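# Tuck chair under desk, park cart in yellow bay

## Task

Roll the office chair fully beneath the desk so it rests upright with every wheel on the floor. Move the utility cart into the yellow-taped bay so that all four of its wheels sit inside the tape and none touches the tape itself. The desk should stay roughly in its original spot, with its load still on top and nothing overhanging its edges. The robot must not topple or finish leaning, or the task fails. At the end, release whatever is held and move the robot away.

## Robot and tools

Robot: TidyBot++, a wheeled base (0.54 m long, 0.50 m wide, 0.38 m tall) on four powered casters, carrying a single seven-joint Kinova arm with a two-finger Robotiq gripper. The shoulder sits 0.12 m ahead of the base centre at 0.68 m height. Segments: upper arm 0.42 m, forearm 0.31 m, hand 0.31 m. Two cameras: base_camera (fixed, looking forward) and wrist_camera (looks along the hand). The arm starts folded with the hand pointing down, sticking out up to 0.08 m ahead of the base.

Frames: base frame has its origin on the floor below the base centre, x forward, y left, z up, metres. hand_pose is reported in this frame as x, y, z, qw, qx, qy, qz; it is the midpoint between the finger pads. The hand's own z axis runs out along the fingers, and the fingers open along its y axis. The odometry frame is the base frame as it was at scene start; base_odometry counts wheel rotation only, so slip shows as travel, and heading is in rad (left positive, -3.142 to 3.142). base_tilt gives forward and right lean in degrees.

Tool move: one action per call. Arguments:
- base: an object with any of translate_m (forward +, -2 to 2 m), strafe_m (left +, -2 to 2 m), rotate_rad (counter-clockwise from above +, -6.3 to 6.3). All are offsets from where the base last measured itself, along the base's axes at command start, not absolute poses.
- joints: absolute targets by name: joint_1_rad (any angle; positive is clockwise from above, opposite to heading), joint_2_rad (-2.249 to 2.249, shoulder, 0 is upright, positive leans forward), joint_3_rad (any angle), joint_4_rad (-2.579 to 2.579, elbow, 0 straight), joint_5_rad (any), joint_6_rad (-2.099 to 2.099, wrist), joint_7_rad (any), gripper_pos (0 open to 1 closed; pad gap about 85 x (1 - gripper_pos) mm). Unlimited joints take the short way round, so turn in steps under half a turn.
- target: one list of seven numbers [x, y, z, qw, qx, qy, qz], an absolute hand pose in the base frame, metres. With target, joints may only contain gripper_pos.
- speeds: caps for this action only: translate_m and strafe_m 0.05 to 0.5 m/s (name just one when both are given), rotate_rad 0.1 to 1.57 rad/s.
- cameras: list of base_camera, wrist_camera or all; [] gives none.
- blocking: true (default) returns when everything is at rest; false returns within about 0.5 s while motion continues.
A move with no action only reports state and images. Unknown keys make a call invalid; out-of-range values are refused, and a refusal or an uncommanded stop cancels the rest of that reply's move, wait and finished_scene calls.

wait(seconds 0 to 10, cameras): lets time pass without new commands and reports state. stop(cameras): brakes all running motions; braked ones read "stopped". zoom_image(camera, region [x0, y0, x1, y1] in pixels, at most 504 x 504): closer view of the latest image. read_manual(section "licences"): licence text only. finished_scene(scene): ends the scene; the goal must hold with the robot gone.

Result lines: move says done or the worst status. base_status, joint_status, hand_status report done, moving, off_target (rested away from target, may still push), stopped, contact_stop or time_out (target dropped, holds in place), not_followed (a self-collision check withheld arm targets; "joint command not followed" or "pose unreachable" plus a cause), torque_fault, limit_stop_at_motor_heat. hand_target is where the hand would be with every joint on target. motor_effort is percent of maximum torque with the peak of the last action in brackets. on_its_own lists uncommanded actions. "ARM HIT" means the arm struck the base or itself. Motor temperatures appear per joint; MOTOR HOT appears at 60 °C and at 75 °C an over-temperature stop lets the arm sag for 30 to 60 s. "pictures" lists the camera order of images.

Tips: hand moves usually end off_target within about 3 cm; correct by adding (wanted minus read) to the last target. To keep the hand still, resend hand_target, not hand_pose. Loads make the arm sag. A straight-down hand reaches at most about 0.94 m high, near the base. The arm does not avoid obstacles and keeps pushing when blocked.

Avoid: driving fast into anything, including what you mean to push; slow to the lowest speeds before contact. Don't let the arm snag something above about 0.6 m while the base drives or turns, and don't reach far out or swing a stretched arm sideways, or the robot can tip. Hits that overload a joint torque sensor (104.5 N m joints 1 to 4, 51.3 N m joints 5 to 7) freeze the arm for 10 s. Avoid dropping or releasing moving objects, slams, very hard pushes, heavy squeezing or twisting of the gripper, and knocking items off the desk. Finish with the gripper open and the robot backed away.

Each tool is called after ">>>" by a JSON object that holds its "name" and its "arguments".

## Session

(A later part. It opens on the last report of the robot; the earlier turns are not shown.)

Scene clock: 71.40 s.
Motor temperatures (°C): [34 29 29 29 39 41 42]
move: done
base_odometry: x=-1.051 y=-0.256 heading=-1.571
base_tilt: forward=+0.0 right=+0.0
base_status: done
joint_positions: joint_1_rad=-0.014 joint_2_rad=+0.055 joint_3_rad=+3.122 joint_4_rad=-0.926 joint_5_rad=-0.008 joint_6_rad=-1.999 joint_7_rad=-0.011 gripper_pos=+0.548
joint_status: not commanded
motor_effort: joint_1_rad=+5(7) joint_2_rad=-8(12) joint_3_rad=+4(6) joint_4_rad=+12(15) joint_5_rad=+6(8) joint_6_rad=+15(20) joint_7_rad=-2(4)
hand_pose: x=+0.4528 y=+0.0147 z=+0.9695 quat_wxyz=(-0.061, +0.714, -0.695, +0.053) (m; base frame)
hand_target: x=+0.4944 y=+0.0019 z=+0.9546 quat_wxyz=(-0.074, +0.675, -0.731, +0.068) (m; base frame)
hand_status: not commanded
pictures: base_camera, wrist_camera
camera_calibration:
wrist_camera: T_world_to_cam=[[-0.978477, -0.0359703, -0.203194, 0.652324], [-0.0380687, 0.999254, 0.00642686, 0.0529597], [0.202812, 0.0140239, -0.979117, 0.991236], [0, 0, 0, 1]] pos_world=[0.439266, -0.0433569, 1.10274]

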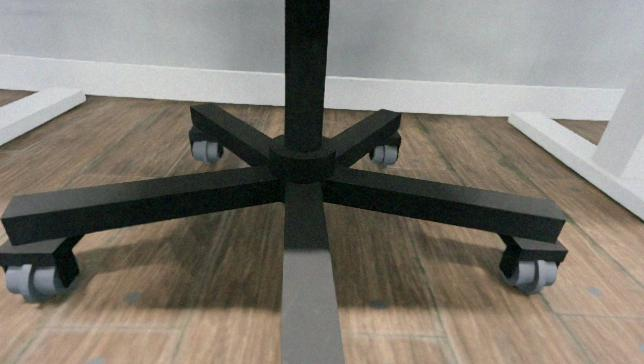

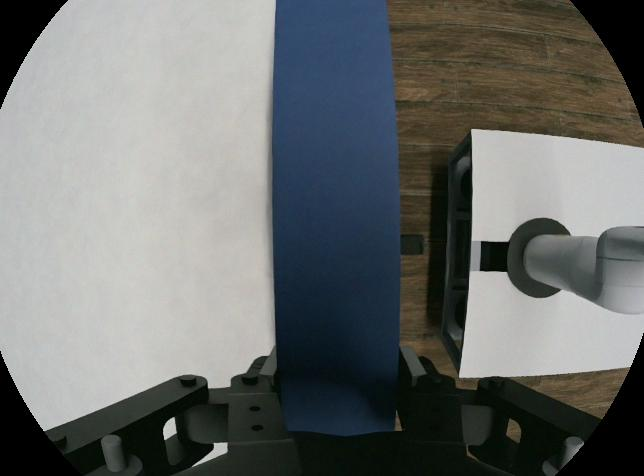

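>>> {"name": "move", "arguments": {"base": {"translate_m":0.018}, "speeds": {"translate_m":0.05}, "cameras": []}}

>>> {"name": "move", "arguments": {"joints": {"gripper_pos":0.1,"joint_6_rad":-1.95,"joint_2_rad":0.06}, "cameras": ["wrist_camera"]}}

>>> {"name": "move", "arguments": {"joints": {"joint_4_rad":-0.5,"joint_2_rad":0.02,"gripper_pos":0}, "cameras": ["wrist_camera"]}}

Scene clock: 72.43 s.
Motor temperatures (°C): [34 29 29 29 39 41 42]
move: done
base_odometry: x=-1.051 y=-0.274 heading=-1.571
base_tilt: forward=+0.1 right=+0.0
base_status: done
joint_positions: joint_1_rad=-0.014 joint_2_rad=+0.045 joint_3_rad=+3.122 joint_4_rad=-0.935 joint_5_rad=-0.012 joint_6_rad=-2.021 joint_7_rad=-0.022 gripper_pos=+0.554
joint_status: not commanded
motor_effort: joint_1_rad=+3(5) joint_2_rad=-6(9) joint_3_rad=+3(5) joint_4_rad=+15(16) joint_5_rad=+6(7) joint_6_rad=+21(25) joint_7_rad=+2(3)
hand_pose: x=+0.4423 y=+0.0152 z=+0.9690 quat_wxyz=(-0.055, +0.711, -0.699, +0.044) (m; base frame)
hand_target: x=+0.4944 y=+0.0019 z=+0.9546 quat_wxyz=(-0.074, +0.675, -0.731, +0.068) (m; base frame)
hand_status: not commanded
pictures: none
No camera images: "cameras" was empty.

Scene clock: 73.30 s.
Motor temperatures (°C): [34 29 29 29 39 41 42]
move: done
base_odometry: x=-1.051 y=-0.274 heading=-1.571
base_tilt: forward=+0.0 right=+0.1
base_status: not commanded
joint_positions: joint_1_rad=-0.014 joint_2_rad=+0.049 joint_3_rad=+3.129 joint_4_rad=-0.937 joint_5_rad=-0.009 joint_6_rad=-1.973 joint_7_rad=-0.022 gripper_pos=+0.100
joint_status: all done
motor_effort: joint_1_rad=+0(3) joint_2_rad=-16(17) joint_3_rad=+0(3) joint_4_rad=+14(19) joint_5_rad=+1(6) joint_6_rad=+1(22) joint_7_rad=+0(2)
hand_pose: x=+0.4578 y=+0.0128 z=+0.9693 quat_wxyz=(-0.069, +0.707, -0.701, +0.060) (m; base frame)
hand_target: x=+0.4680 y=+0.0019 z=+0.9661 quat_wxyz=(-0.070, +0.676, -0.731, +0.065) (m; base frame)
hand_status: not commanded
pictures: wrist_camera
camera_calibration:
wrist_camera: T_world_to_cam=[[-0.974551, -0.0176885, -0.223469, 0.674738], [-0.0201103, 0.999761, 0.00856571, 0.0447318], [0.223264, 0.0128417, -0.974673, 0.976404], [0, 0, 0, 1]] pos_world=[0.44047, -0.0453247, 1.10207]

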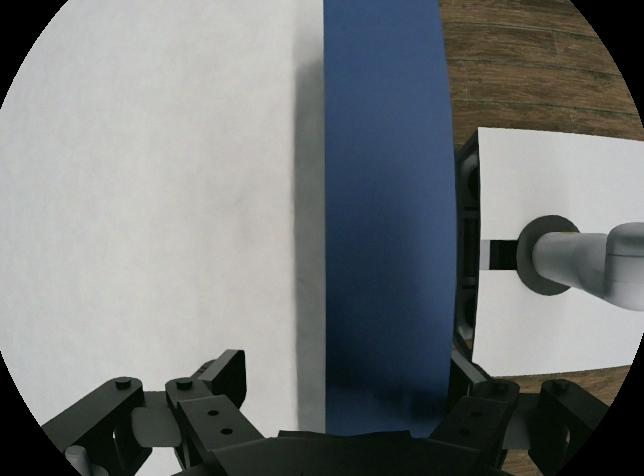

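Scene clock: 74.90 s.
Motor temperatures (°C): [34 29 29 29 39 41 42]
move: done
base_odometry: x=-1.051 y=-0.274 heading=-1.571
base_tilt: forward=+0.0 right=+0.1
base_status: not commanded
joint_positions: joint_1_rad=-0.014 joint_2_rad=+0.028 joint_3_rad=+3.129 joint_4_rad=-0.510 joint_5_rad=-0.009 joint_6_rad=-1.963 joint_7_rad=-0.022 gripper_pos=+0.000
joint_status: all done
motor_effort: joint_1_rad=+0(1) joint_2_rad=-13(17) joint_3_rad=+0(0) joint_4_rad=+11(19) joint_5_rad=+1(1) joint_6_rad=+5(14) joint_7_rad=+0(1)
hand_pose: x=+0.4776 y=+0.0134 z=+1.1226 quat_wxyz=(-0.230, +0.675, -0.668, +0.214) (m; base frame)
hand_target: x=+0.4773 y=+0.0019 z=+1.1316 quat_wxyz=(-0.242, +0.641, -0.693, +0.223) (m; base frame)
hand_status: not commanded
pictures: wrist_camera
camera_calibration:
wrist_camera: T_world_to_cam=[[-0.775284, -0.0121445, -0.631496, 1.09111], [-0.0242918, 0.999649, 0.0105984, 0.0429627], [0.631145, 0.0235569, -0.775307, 0.702618], [0, 0, 0, 1]] pos_world=[0.403507, -0.0462482, 1.23332]

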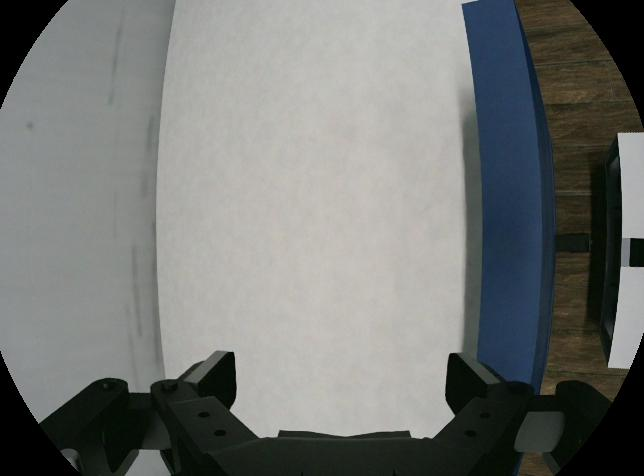

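>>> {"name": "move", "arguments": {"base": {"translate_m":-0.35}, "cameras": []}}

>>> {"name": "move", "arguments": {"joints": {"joint_2_rad":-0.5,"joint_4_rad":-1.6,"joint_6_rad":-1.05,"joint_7_rad":1.57,"joint_1_rad":2.8}, "cameras": ["wrist_camera"]}}

Scene clock: 77.20 s.
Motor temperatures (°C): [34 29 29 29 39 41 42]
move: done
base_odometry: x=-1.051 y=+0.077 heading=-1.571
base_tilt: forward=+0.1 right=+0.1
base_status: done
joint_positions: joint_1_rad=-0.014 joint_2_rad=+0.011 joint_3_rad=+3.130 joint_4_rad=-0.506 joint_5_rad=-0.009 joint_6_rad=-1.963 joint_7_rad=-0.022 gripper_pos=+0.000
joint_status: not commanded
motor_effort: joint_1_rad=+0(2) joint_2_rad=-12(17) joint_3_rad=+0(2) joint_4_rad=+11(12) joint_5_rad=+1(1) joint_6_rad=+5(6) joint_7_rad=+0(1)
hand_pose: x=+0.4701 y=+0.0129 z=+1.1301 quat_wxyz=(-0.237, +0.672, -0.665, +0.222) (m; base frame)
hand_target: x=+0.4773 y=+0.0019 z=+1.1316 quat_wxyz=(-0.242, +0.641, -0.693, +0.223) (m; base frame)
hand_status: not commanded
pictures: none
No camera images: "cameras" was empty.

Scene clock: 80.90 s.
Motor temperatures (°C): [34 29 29 29 39 41 42]
move: done
base_odometry: x=-1.051 y=+0.077 heading=-1.571
base_tilt: forward=+0.0 right=+0.0
base_status: not commanded
joint_positions: joint_1_rad=+2.771 joint_2_rad=-0.482 joint_3_rad=+3.130 joint_4_rad=-1.575 joint_5_rad=-0.009 joint_6_rad=-1.118 joint_7_rad=+1.481 gripper_pos=+0.000
joint_status: all done
motor_effort: joint_1_rad=+0(2) joint_2_rad=-2(13) joint_3_rad=+0(1) joint_4_rad=+18(19) joint_5_rad=+1(1) joint_6_rad=+7(7) joint_7_rad=+0(1)
hand_pose: x=-0.1888 y=-0.1291 z=+1.0131 quat_wxyz=(+0.436, +0.131, -0.884, +0.106) (m; base frame)
hand_target: x=-0.1997 y=-0.1155 z=+1.0232 quat_wxyz=(+0.469, +0.150, -0.867, +0.081) (m; base frame)
hand_status: not commanded
pictures: wrist_camera
camera_calibration:
wrist_camera: T_world_to_cam=[[-0.362033, 0.927639, -0.0917512, 0.15604], [0.581386, 0.147764, -0.800097, 0.996082], [-0.728644, -0.343005, -0.592812, 0.552728], [0, 0, 0, 1]] pos_world=[-0.119875, -0.102345, 1.13894]

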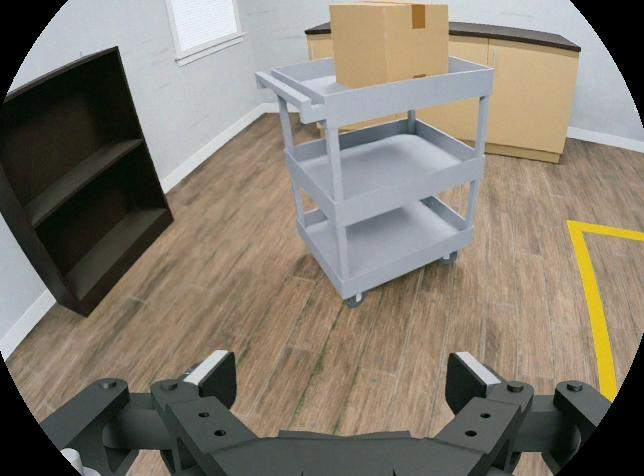

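>>> {"name": "move", "arguments": {"base": {"rotate_rad":2.351}, "joints": {"joint_1_rad":0}, "cameras": []}}

>>> {"name": "move", "arguments": {"base": {"translate_m":-0.347,"strafe_m":1.285}, "joints": {"joint_2_rad":0.08,"joint_4_rad":-0.607,"joint_6_rad":-1.9,"joint_7_rad":0}}}

Scene clock: 85.47 s.
Motor temperatures (°C): [34 29 29 29 39 41 42]
move: done
base_odometry: x=-1.051 y=+0.077 heading=+0.779
base_tilt: forward=+0.1 right=+0.1
base_status: done
joint_positions: joint_1_rad=+0.029 joint_2_rad=-0.483 joint_3_rad=+3.131 joint_4_rad=-1.576 joint_5_rad=-0.009 joint_6_rad=-1.109 joint_7_rad=+1.485 gripper_pos=+0.000
joint_status: all done
motor_effort: joint_1_rad=-1(2) joint_2_rad=-2(3) joint_3_rad=+0(2) joint_4_rad=+18(19) joint_5_rad=+1(1) joint_6_rad=+7(7) joint_7_rad=+0(1)
hand_pose: x=+0.4541 y=-0.0013 z=+1.0152 quat_wxyz=(-0.017, +0.890, -0.046, +0.452) (m; base frame)
hand_target: x=+0.4579 y=+0.0021 z=+1.0232 quat_wxyz=(+0.000, +0.880, +0.000, +0.476) (m; base frame)
hand_status: not commanded
pictures: none
No camera images: "cameras" was empty.

Scene clock: 89.13 s.
Motor temperatures (°C): [34 29 29 29 39 41 42]
move: done
base_odometry: x=-2.200 y=+0.747 heading=+0.779
base_tilt: forward=+0.0 right=+0.1
base_status: done
joint_positions: joint_1_rad=+0.021 joint_2_rad=+0.064 joint_3_rad=+3.135 joint_4_rad=-0.618 joint_5_rad=-0.009 joint_6_rad=-1.833 joint_7_rad=+0.086 gripper_pos=+0.000
joint_status: all done
motor_effort: joint_1_rad=+0(2) joint_2_rad=-15(17) joint_3_rad=+0(2) joint_4_rad=+13(19) joint_5_rad=+1(2) joint_6_rad=+5(8) joint_7_rad=+0(1)
hand_pose: x=+0.5266 y=-0.0022 z=+1.0937 quat_wxyz=(-0.210, +0.698, -0.647, +0.226) (m; base frame)
hand_target: x=+0.5159 y=+0.0019 z=+1.0796 quat_wxyz=(-0.194, +0.681, -0.680, +0.193) (m; base frame)
hand_status: not commanded
pictures: base_camera, wrist_camera
camera_calibration:
wrist_camera: T_world_to_cam=[[-0.78056, -0.0860863, -0.619124, 1.09967], [-0.0689028, 0.996285, -0.0516594, 0.151655], [0.621272, 0.00233613, -0.783592, 0.663822], [0, 0, 0, 1]] pos_world=[0.456394, -0.0579758, 1.20883]

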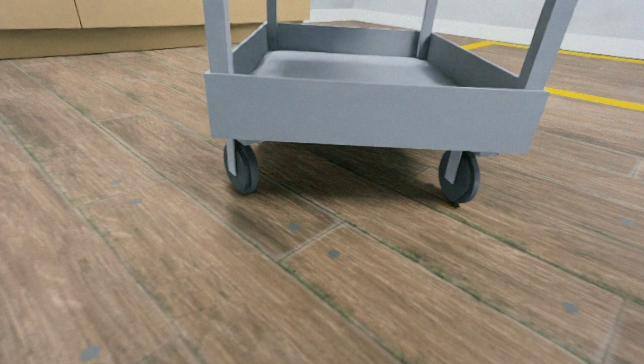

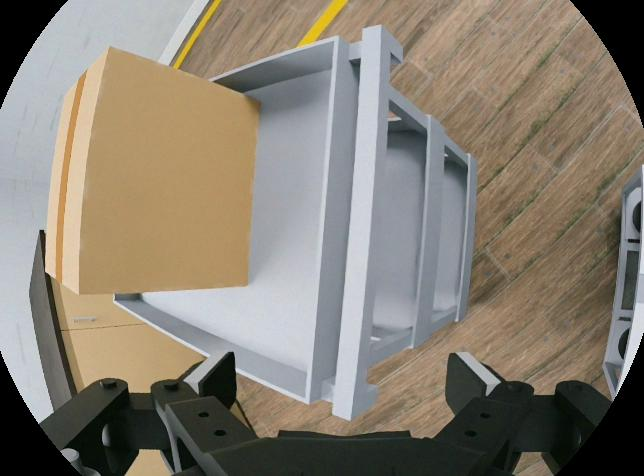

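>>> {"name": "move", "arguments": {"base": {"translate_m":0.15,"strafe_m":-0.088,"rotate_rad":0.034}, "speeds": {"translate_m":0.12}, "joints": {"joint_2_rad":0.09,"joint_4_rad":-0.9,"joint_6_rad":-1.9,"joint_7_rad":-0.06}, "cameras": ["wrist_camera"]}}

Scene clock: 91.50 s.
Motor temperatures (°C): [34 29 29 29 39 41 42]
move: done
base_odometry: x=-2.032 y=+0.790 heading=+0.814
base_tilt: forward=+0.1 right=+0.0
base_status: done
joint_positions: joint_1_rad=+0.018 joint_2_rad=+0.083 joint_3_rad=+3.135 joint_4_rad=-0.880 joint_5_rad=-0.009 joint_6_rad=-1.835 joint_7_rad=+0.026 gripper_pos=+0.000
joint_status: all done
motor_effort: joint_1_rad=+0(2) joint_2_rad=-17(20) joint_3_rad=+0(1) joint_4_rad=+14(16) joint_5_rad=+0(1) joint_6_rad=+2(6) joint_7_rad=+0(1)
hand_pose: x=+0.5167 y=-0.0009 z=+0.9874 quat_wxyz=(-0.121, +0.703, -0.691, +0.120) (m; base frame)
hand_target: x=+0.4971 y=+0.0019 z=+0.9719 quat_wxyz=(-0.091, +0.681, -0.722, +0.086) (m; base frame)
hand_status: not commanded
pictures: wrist_camera
camera_calibration:
wrist_camera: T_world_to_cam=[[-0.925867, -0.0268789, -0.376892, 0.862257], [-0.0266231, 0.999628, -0.00588898, 0.0771668], [0.37691, 0.00458162, -0.926238, 0.853813], [0, 0, 0, 1]] pos_world=[0.478578, -0.0578734, 1.11627]

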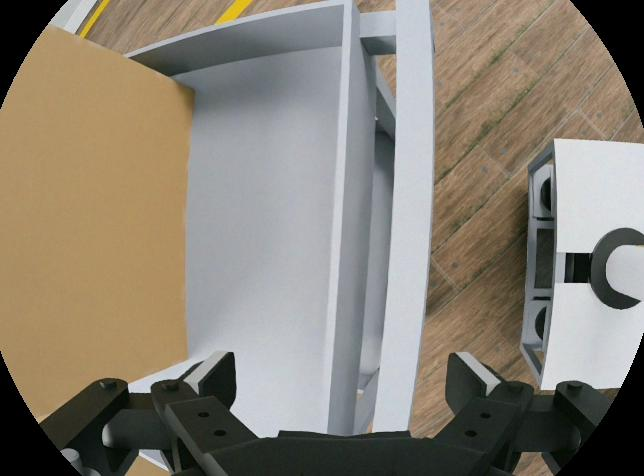

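>>> {"name": "move", "arguments": {"joints": {"joint_2_rad":0.085,"joint_4_rad":-1.13,"joint_6_rad":-1.72,"gripper_pos":0.4,"joint_7_rad":-0.08}, "cameras": ["wrist_camera"]}}

Scene clock: 93.23 s.
Motor temperatures (°C): [34 29 29 29 39 41 42]
move: done
base_odometry: x=-2.032 y=+0.790 heading=+0.814
base_tilt: forward=+0.0 right=+0.1
base_status: not commanded
joint_positions: joint_1_rad=+0.018 joint_2_rad=+0.083 joint_3_rad=+3.135 joint_4_rad=-1.108 joint_5_rad=-0.009 joint_6_rad=-1.781 joint_7_rad=+0.006 gripper_pos=+0.400
joint_status: all done
motor_effort: joint_1_rad=+0(1) joint_2_rad=-19(21) joint_3_rad=+0(1) joint_4_rad=+15(16) joint_5_rad=+1(1) joint_6_rad=+1(3) joint_7_rad=+0(1)
hand_pose: x=+0.4983 y=-0.0007 z=+0.9107 quat_wxyz=(-0.062, +0.703, -0.706, +0.057) (m; base frame)
hand_target: x=+0.5132 y=+0.0019 z=+0.9059 quat_wxyz=(-0.076, +0.675, -0.730, +0.070) (m; base frame)
hand_status: not commanded
pictures: wrist_camera
camera_calibration:
wrist_camera: T_world_to_cam=[[-0.977504, -0.00630686, -0.210825, 0.690758], [-0.00739596, 0.999963, 0.00437782, 0.0569976], [0.210789, 0.00583858, -0.977514, 0.919208], [0, 0, 0, 1]] pos_world=[0.481881, -0.0580059, 1.04392]

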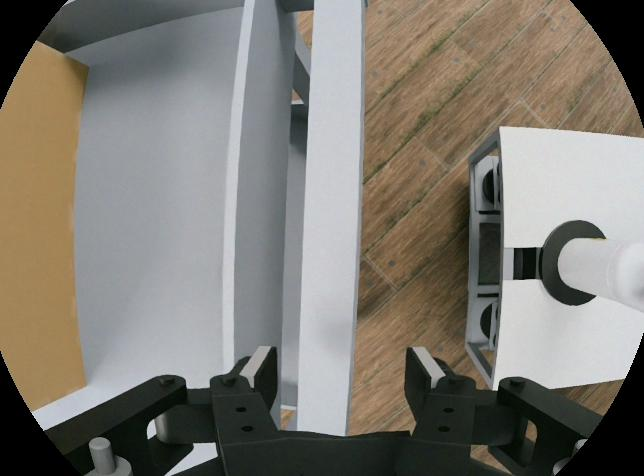

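>>> {"name": "move", "arguments": {"joints": {"joint_2_rad":0.125,"joint_4_rad":-1.28,"joint_6_rad":-1.60}, "cameras": ["wrist_camera"]}}

Scene clock: 94.47 s.
Motor temperatures (°C): [34 29 29 29 39 41 42]
move: done
base_odometry: x=-2.032 y=+0.790 heading=+0.814
base_tilt: forward=+0.0 right=+0.0
base_status: not commanded
joint_positions: joint_1_rad=+0.018 joint_2_rad=+0.115 joint_3_rad=+3.135 joint_4_rad=-1.260 joint_5_rad=-0.009 joint_6_rad=-1.669 joint_7_rad=+0.006 gripper_pos=+0.400
joint_status: all done
motor_effort: joint_1_rad=+0(1) joint_2_rad=-20(22) joint_3_rad=+0(0) joint_4_rad=+16(17) joint_5_rad=+0(1) joint_6_rad=+1(2) joint_7_rad=+0(0)
hand_pose: x=+0.5059 y=-0.0007 z=+0.8511 quat_wxyz=(-0.038, +0.704, -0.708, +0.032) (m; base frame)
hand_target: x=+0.5239 y=+0.0020 z=+0.8428 quat_wxyz=(-0.050, +0.677, -0.733, +0.046) (m; base frame)
hand_status: not commanded
pictures: wrist_camera
camera_calibration:
wrist_camera: T_world_to_cam=[[-0.990048, -0.00468414, -0.14065, 0.632252], [-0.00561732, 0.999965, 0.00623845, 0.0548854], [0.140616, 0.00696644, -0.99004, 0.905527], [0, 0, 0, 1]] pos_world=[0.498937, -0.0582302, 0.985091]

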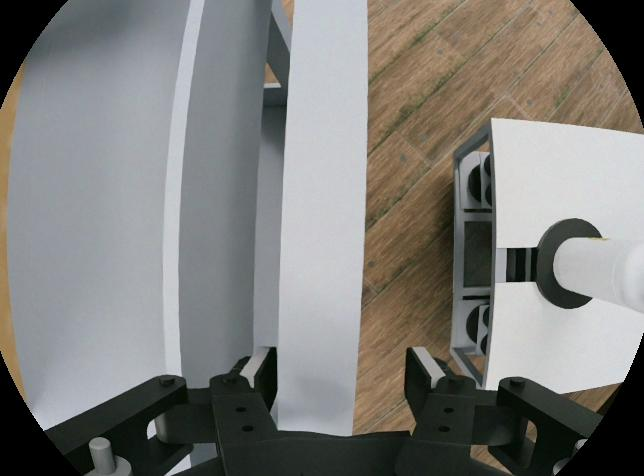

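>>> {"name": "move", "arguments": {"joints": {"joint_2_rad":0.165,"joint_4_rad":-1.345,"joint_6_rad":-1.53}, "cameras": []}}

>>> {"name": "move", "arguments": {"joints": {"gripper_pos":0.85}, "cameras": ["wrist_camera"]}}

Scene clock: 95.40 s.
Motor temperatures (°C): [34 29 29 29 39 41 42]
move: off_target
base_odometry: x=-2.032 y=+0.790 heading=+0.814
base_tilt: forward=+0.0 right=+0.1
base_status: not commanded
joint_positions: joint_1_rad=+0.018 joint_2_rad=+0.114 joint_3_rad=+3.135 joint_4_rad=-1.300 joint_5_rad=-0.009 joint_6_rad=-1.615 joint_7_rad=+0.006 gripper_pos=+0.400
joint_status: joint_2_rad off_target (ended at +0.114, target +0.165); joint_4_rad off_target (ended at -1.300, target -1.345); the others done
motor_effort: joint_1_rad=+0(1) joint_2_rad=-8(20) joint_3_rad=+0(1) joint_4_rad=+10(16) joint_5_rad=+1(2) joint_6_rad=+3(4) joint_7_rad=+0(0)
hand_pose: x=+0.5123 y=-0.0008 z=+0.8394 quat_wxyz=(-0.043, +0.704, -0.708, +0.037) (m; base frame)
hand_target: x=+0.5335 y=+0.0020 z=+0.8063 quat_wxyz=(-0.037, +0.678, -0.733, +0.034) (m; base frame)
hand_status: not commanded
pictures: none
No camera images: "cameras" was empty.

Scene clock: 96.20 s.
Motor temperatures (°C): [34 29 29 29 39 41 42]
move: off_target
base_odometry: x=-2.032 y=+0.790 heading=+0.814
base_tilt: forward=+0.0 right=+0.2
base_status: not commanded
joint_positions: joint_1_rad=+0.018 joint_2_rad=+0.112 joint_3_rad=+3.136 joint_4_rad=-1.304 joint_5_rad=-0.009 joint_6_rad=-1.596 joint_7_rad=-0.013 gripper_pos=+0.725
joint_status: gripper_pos off_target (ended at +0.725, target +0.850)
motor_effort: joint_1_rad=+0(2) joint_2_rad=-11(13) joint_3_rad=+0(2) joint_4_rad=+9(18) joint_5_rad=-1(1) joint_6_rad=+8(13) joint_7_rad=+2(4)
hand_pose: x=+0.5170 y=-0.0010 z=+0.8397 quat_wxyz=(-0.049, +0.697, -0.714, +0.042) (m; base frame)
hand_target: x=+0.5335 y=+0.0020 z=+0.8063 quat_wxyz=(-0.037, +0.678, -0.733, +0.034) (m; base frame)
hand_status: not commanded
pictures: wrist_camera
camera_calibration:
wrist_camera: T_world_to_cam=[[-0.984969, 0.0151471, -0.172067, 0.665452], [0.0139573, 0.99987, 0.00812261, 0.0436483], [0.172168, 0.00559893, -0.985052, 0.872096], [0, 0, 0, 1]] pos_world=[0.504694, -0.0586051, 0.973208]

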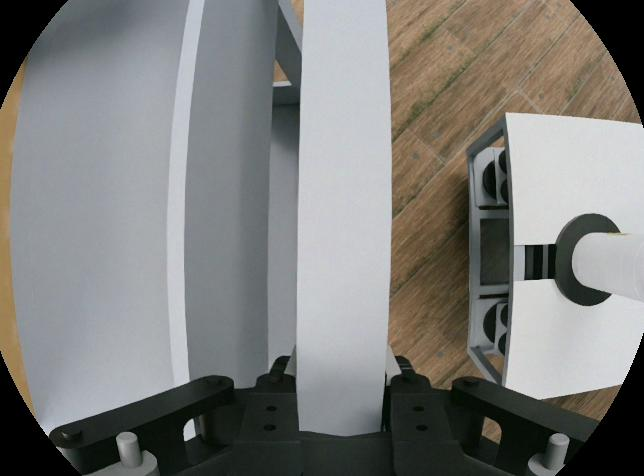

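>>> {"name": "move", "arguments": {"base": {"translate_m":1.136,"strafe_m":-0.344,"rotate_rad":-0.814}, "speeds": {"translate_m":0.15,"rotate_rad":0.12}, "joints": {"joint_2_rad":0.14,"joint_4_rad":-1.31}}}

Scene clock: 105.10 s.
Motor temperatures (°C): [34 29 29 30 39 41 42]
move: done
base_odometry: x=-1.001 y=+1.380 heading=-0.001
base_tilt: forward=+0.0 right=+0.1
base_status: done
joint_positions: joint_1_rad=-0.002 joint_2_rad=+0.120 joint_3_rad=+3.149 joint_4_rad=-1.292 joint_5_rad=-0.013 joint_6_rad=-1.627 joint_7_rad=-0.025 gripper_pos=+0.738
joint_status: all done
motor_effort: joint_1_rad=-3(16) joint_2_rad=-18(21) joint_3_rad=-3(15) joint_4_rad=+13(23) joint_5_rad=+1(8) joint_6_rad=+11(22) joint_7_rad=+3(14)
hand_pose: x=+0.5118 y=+0.0033 z=+0.8394 quat_wxyz=(-0.041, +0.696, -0.717, +0.031) (m; base frame)
hand_target: x=+0.5399 y=+0.0020 z=+0.8291 quat_wxyz=(-0.059, +0.677, -0.732, +0.055) (m; base frame)
hand_status: not commanded
pictures: base_camera, wrist_camera
camera_calibration:
wrist_camera: T_world_to_cam=[[-0.989245, 0.0203314, -0.14485, 0.63955], [0.0187306, 0.999748, 0.0124064, 0.0333601], [0.145065, 0.00955981, -0.989376, 0.890156], [0, 0, 0, 1]] pos_world=[0.502916, -0.0548644, 0.972924]

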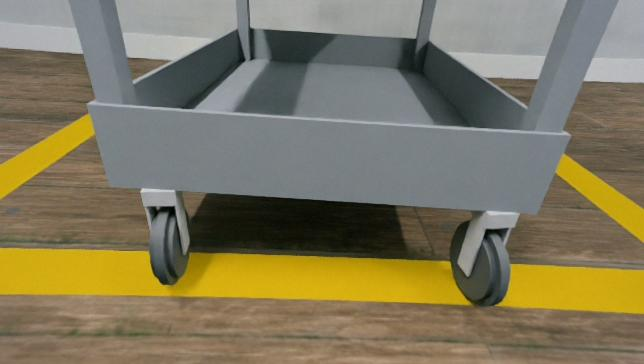

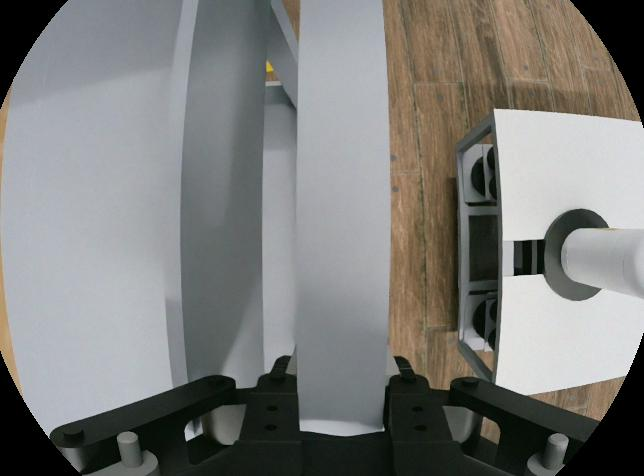

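>>> {"name": "move", "arguments": {"base": {"translate_m":0.26}, "speeds": {"translate_m":0.12}}}

>>> {"name": "move", "arguments": {"joints": {"gripper_pos":0.4,"joint_6_rad":-1.57}, "cameras": ["wrist_camera"]}}

>>> {"name": "move", "arguments": {"joints": {"joint_2_rad":0.09,"joint_4_rad":-0.9,"joint_6_rad":-1.9}, "cameras": ["wrist_camera"]}}

>>> {"name": "move", "arguments": {"base": {"translate_m":-0.5}}}

Scene clock: 108.30 s.
Motor temperatures (°C): [34 29 29 30 39 41 42]
move: done
base_odometry: x=-0.741 y=+1.380 heading=-0.001
base_tilt: forward=+0.1 right=+0.0
base_status: done
joint_positions: joint_1_rad=+0.010 joint_2_rad=+0.118 joint_3_rad=+3.159 joint_4_rad=-1.295 joint_5_rad=-0.016 joint_6_rad=-1.627 joint_7_rad=-0.085 gripper_pos=+0.738
joint_status: not commanded
motor_effort: joint_1_rad=-8(8) joint_2_rad=-17(20) joint_3_rad=-7(7) joint_4_rad=+13(21) joint_5_rad=+3(6) joint_6_rad=+12(21) joint_7_rad=+12(12)
hand_pose: x=+0.5109 y=-0.0038 z=+0.8394 quat_wxyz=(-0.042, +0.666, -0.744, +0.030) (m; base frame)
hand_target: x=+0.5399 y=+0.0020 z=+0.8291 quat_wxyz=(-0.059, +0.677, -0.732, +0.055) (m; base frame)
hand_status: not commanded
pictures: base_camera, wrist_camera
camera_calibration:
wrist_camera: T_world_to_cam=[[-0.984606, 0.100475, -0.143027, 0.63513], [0.09864, 0.994925, 0.0198799, -0.00667582], [0.144298, 0.00546565, -0.989519, 0.890851], [0, 0, 0, 1]] pos_world=[0.497463, -0.0620417, 0.972487]

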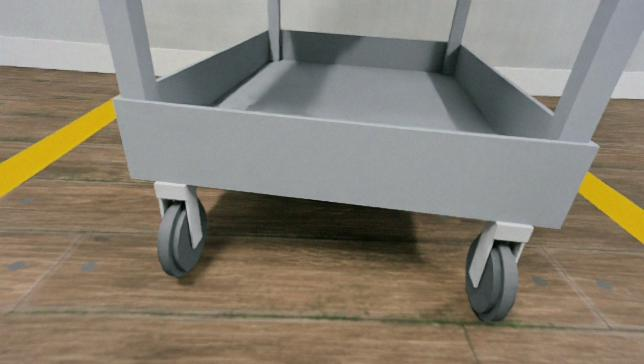

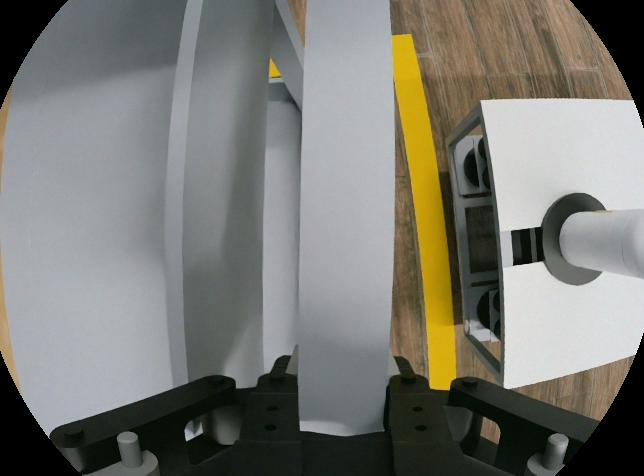

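Scene clock: 109.17 s.
Motor temperatures (°C): [34 29 29 30 39 41 42]
move: done
base_odometry: x=-0.741 y=+1.380 heading=-0.001
base_tilt: forward=+0.0 right=+0.1
base_status: not commanded
joint_positions: joint_1_rad=+0.007 joint_2_rad=+0.121 joint_3_rad=+3.146 joint_4_rad=-1.307 joint_5_rad=-0.007 joint_6_rad=-1.616 joint_7_rad=-0.078 gripper_pos=+0.401
joint_status: all done
motor_effort: joint_1_rad=-2(7) joint_2_rad=-19(20) joint_3_rad=-2(7) joint_4_rad=+15(20) joint_5_rad=+2(4) joint_6_rad=+1(12) joint_7_rad=+4(12)
hand_pose: x=+0.5112 y=-0.0009 z=+0.8345 quat_wxyz=(-0.038, +0.674, -0.737, +0.031) (m; base frame)
hand_target: x=+0.5275 y=+0.0020 z=+0.8273 quat_wxyz=(-0.045, +0.678, -0.733, +0.041) (m; base frame)
hand_status: not commanded
pictures: wrist_camera
camera_calibration:
wrist_camera: T_world_to_cam=[[-0.987063, 0.0789783, -0.139535, 0.632781], [0.0781556, 0.996876, 0.0113747, 0.00805907], [0.139997, 0.000322058, -0.990152, 0.888658], [0, 0, 0, 1]] pos_world=[0.499555, -0.0582961, 0.96811]

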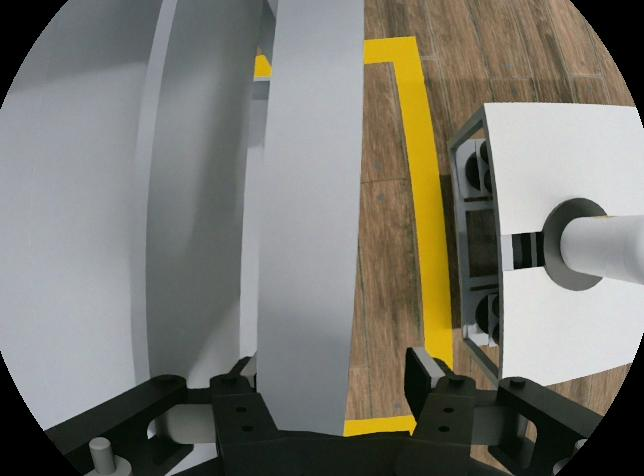

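Scene clock: 110.73 s.
Motor temperatures (°C): [34 29 29 30 39 41 42]
move: done
base_odometry: x=-0.741 y=+1.380 heading=-0.001
base_tilt: forward=+0.0 right=+0.1
base_status: not commanded
joint_positions: joint_1_rad=+0.007 joint_2_rad=+0.098 joint_3_rad=+3.146 joint_4_rad=-0.909 joint_5_rad=-0.007 joint_6_rad=-1.830 joint_7_rad=-0.078 gripper_pos=+0.400
joint_status: all done
motor_effort: joint_1_rad=-1(2) joint_2_rad=-18(24) joint_3_rad=+0(2) joint_4_rad=+15(23) joint_5_rad=+0(2) joint_6_rad=+2(12) joint_7_rad=+0(4)
hand_pose: x=+0.5194 y=-0.0007 z=+0.9715 quat_wxyz=(-0.113, +0.668, -0.728, +0.101) (m; base frame)
hand_target: x=+0.4971 y=+0.0019 z=+0.9719 quat_wxyz=(-0.092, +0.673, -0.728, +0.085) (m; base frame)
hand_status: not commanded
pictures: wrist_camera
camera_calibration:
wrist_camera: T_world_to_cam=[[-0.937422, 0.076305, -0.339732, 0.828711], [0.0723226, 0.997083, 0.0243888, -0.00387489], [0.340602, -0.00170773, -0.940206, 0.870502], [0, 0, 0, 1]] pos_world=[0.480637, -0.0578846, 1.10009]

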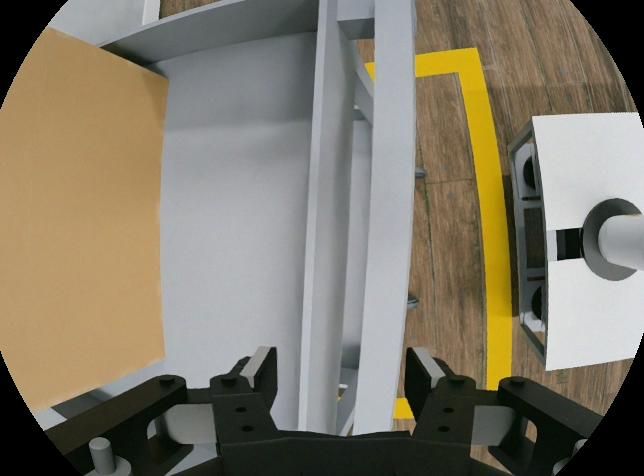

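Scene clock: 113.23 s.
Motor temperatures (°C): [34 29 29 30 39 41 42]
move: done
base_odometry: x=-1.242 y=+1.380 heading=-0.001
base_tilt: forward=+0.1 right=+0.1
base_status: done
joint_positions: joint_1_rad=+0.007 joint_2_rad=+0.083 joint_3_rad=+3.145 joint_4_rad=-0.907 joint_5_rad=-0.007 joint_6_rad=-1.839 joint_7_rad=-0.078 gripper_pos=+0.400
joint_status: not commanded
motor_effort: joint_1_rad=+0(3) joint_2_rad=-18(23) joint_3_rad=+0(2) joint_4_rad=+15(16) joint_5_rad=+1(1) joint_6_rad=+2(3) joint_7_rad=+0(0)
hand_pose: x=+0.5125 y=-0.0005 z=+0.9771 quat_wxyz=(-0.115, +0.668, -0.728, +0.104) (m; base frame)
hand_target: x=+0.4971 y=+0.0019 z=+0.9719 quat_wxyz=(-0.092, +0.673, -0.728, +0.085) (m; base frame)
hand_status: not commanded
pictures: base_camera, wrist_camera
camera_calibration:
wrist_camera: T_world_to_cam=[[-0.93498, 0.0756831, -0.346533, 0.829524], [0.0714801, 0.997131, 0.0249141, -0.00387098], [0.347424, -0.00147603, -0.937707, 0.872184], [0, 0, 0, 1]] pos_world=[0.472847, -0.0576337, 1.10541]

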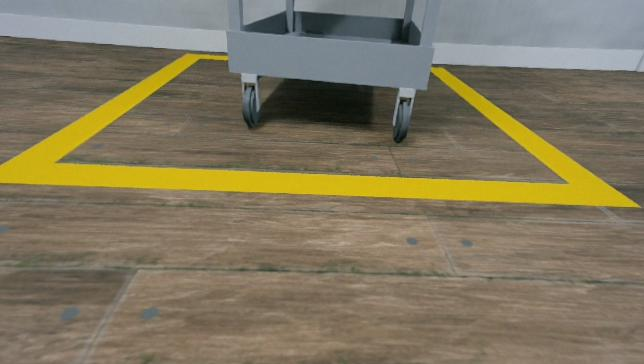

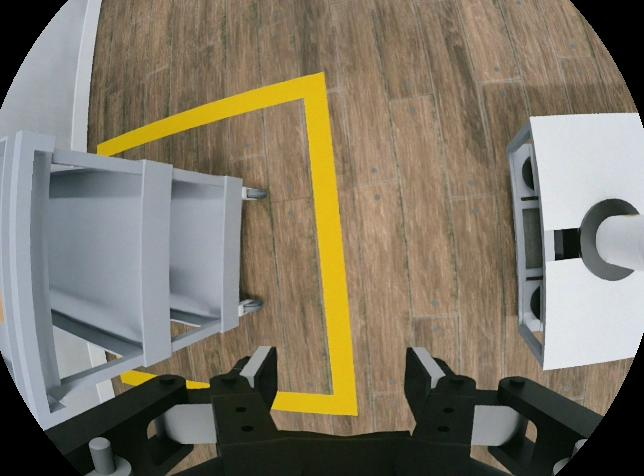

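>>> {"name": "finished_scene", "arguments": {"scene": 2}}

The scene is finished: the task was done.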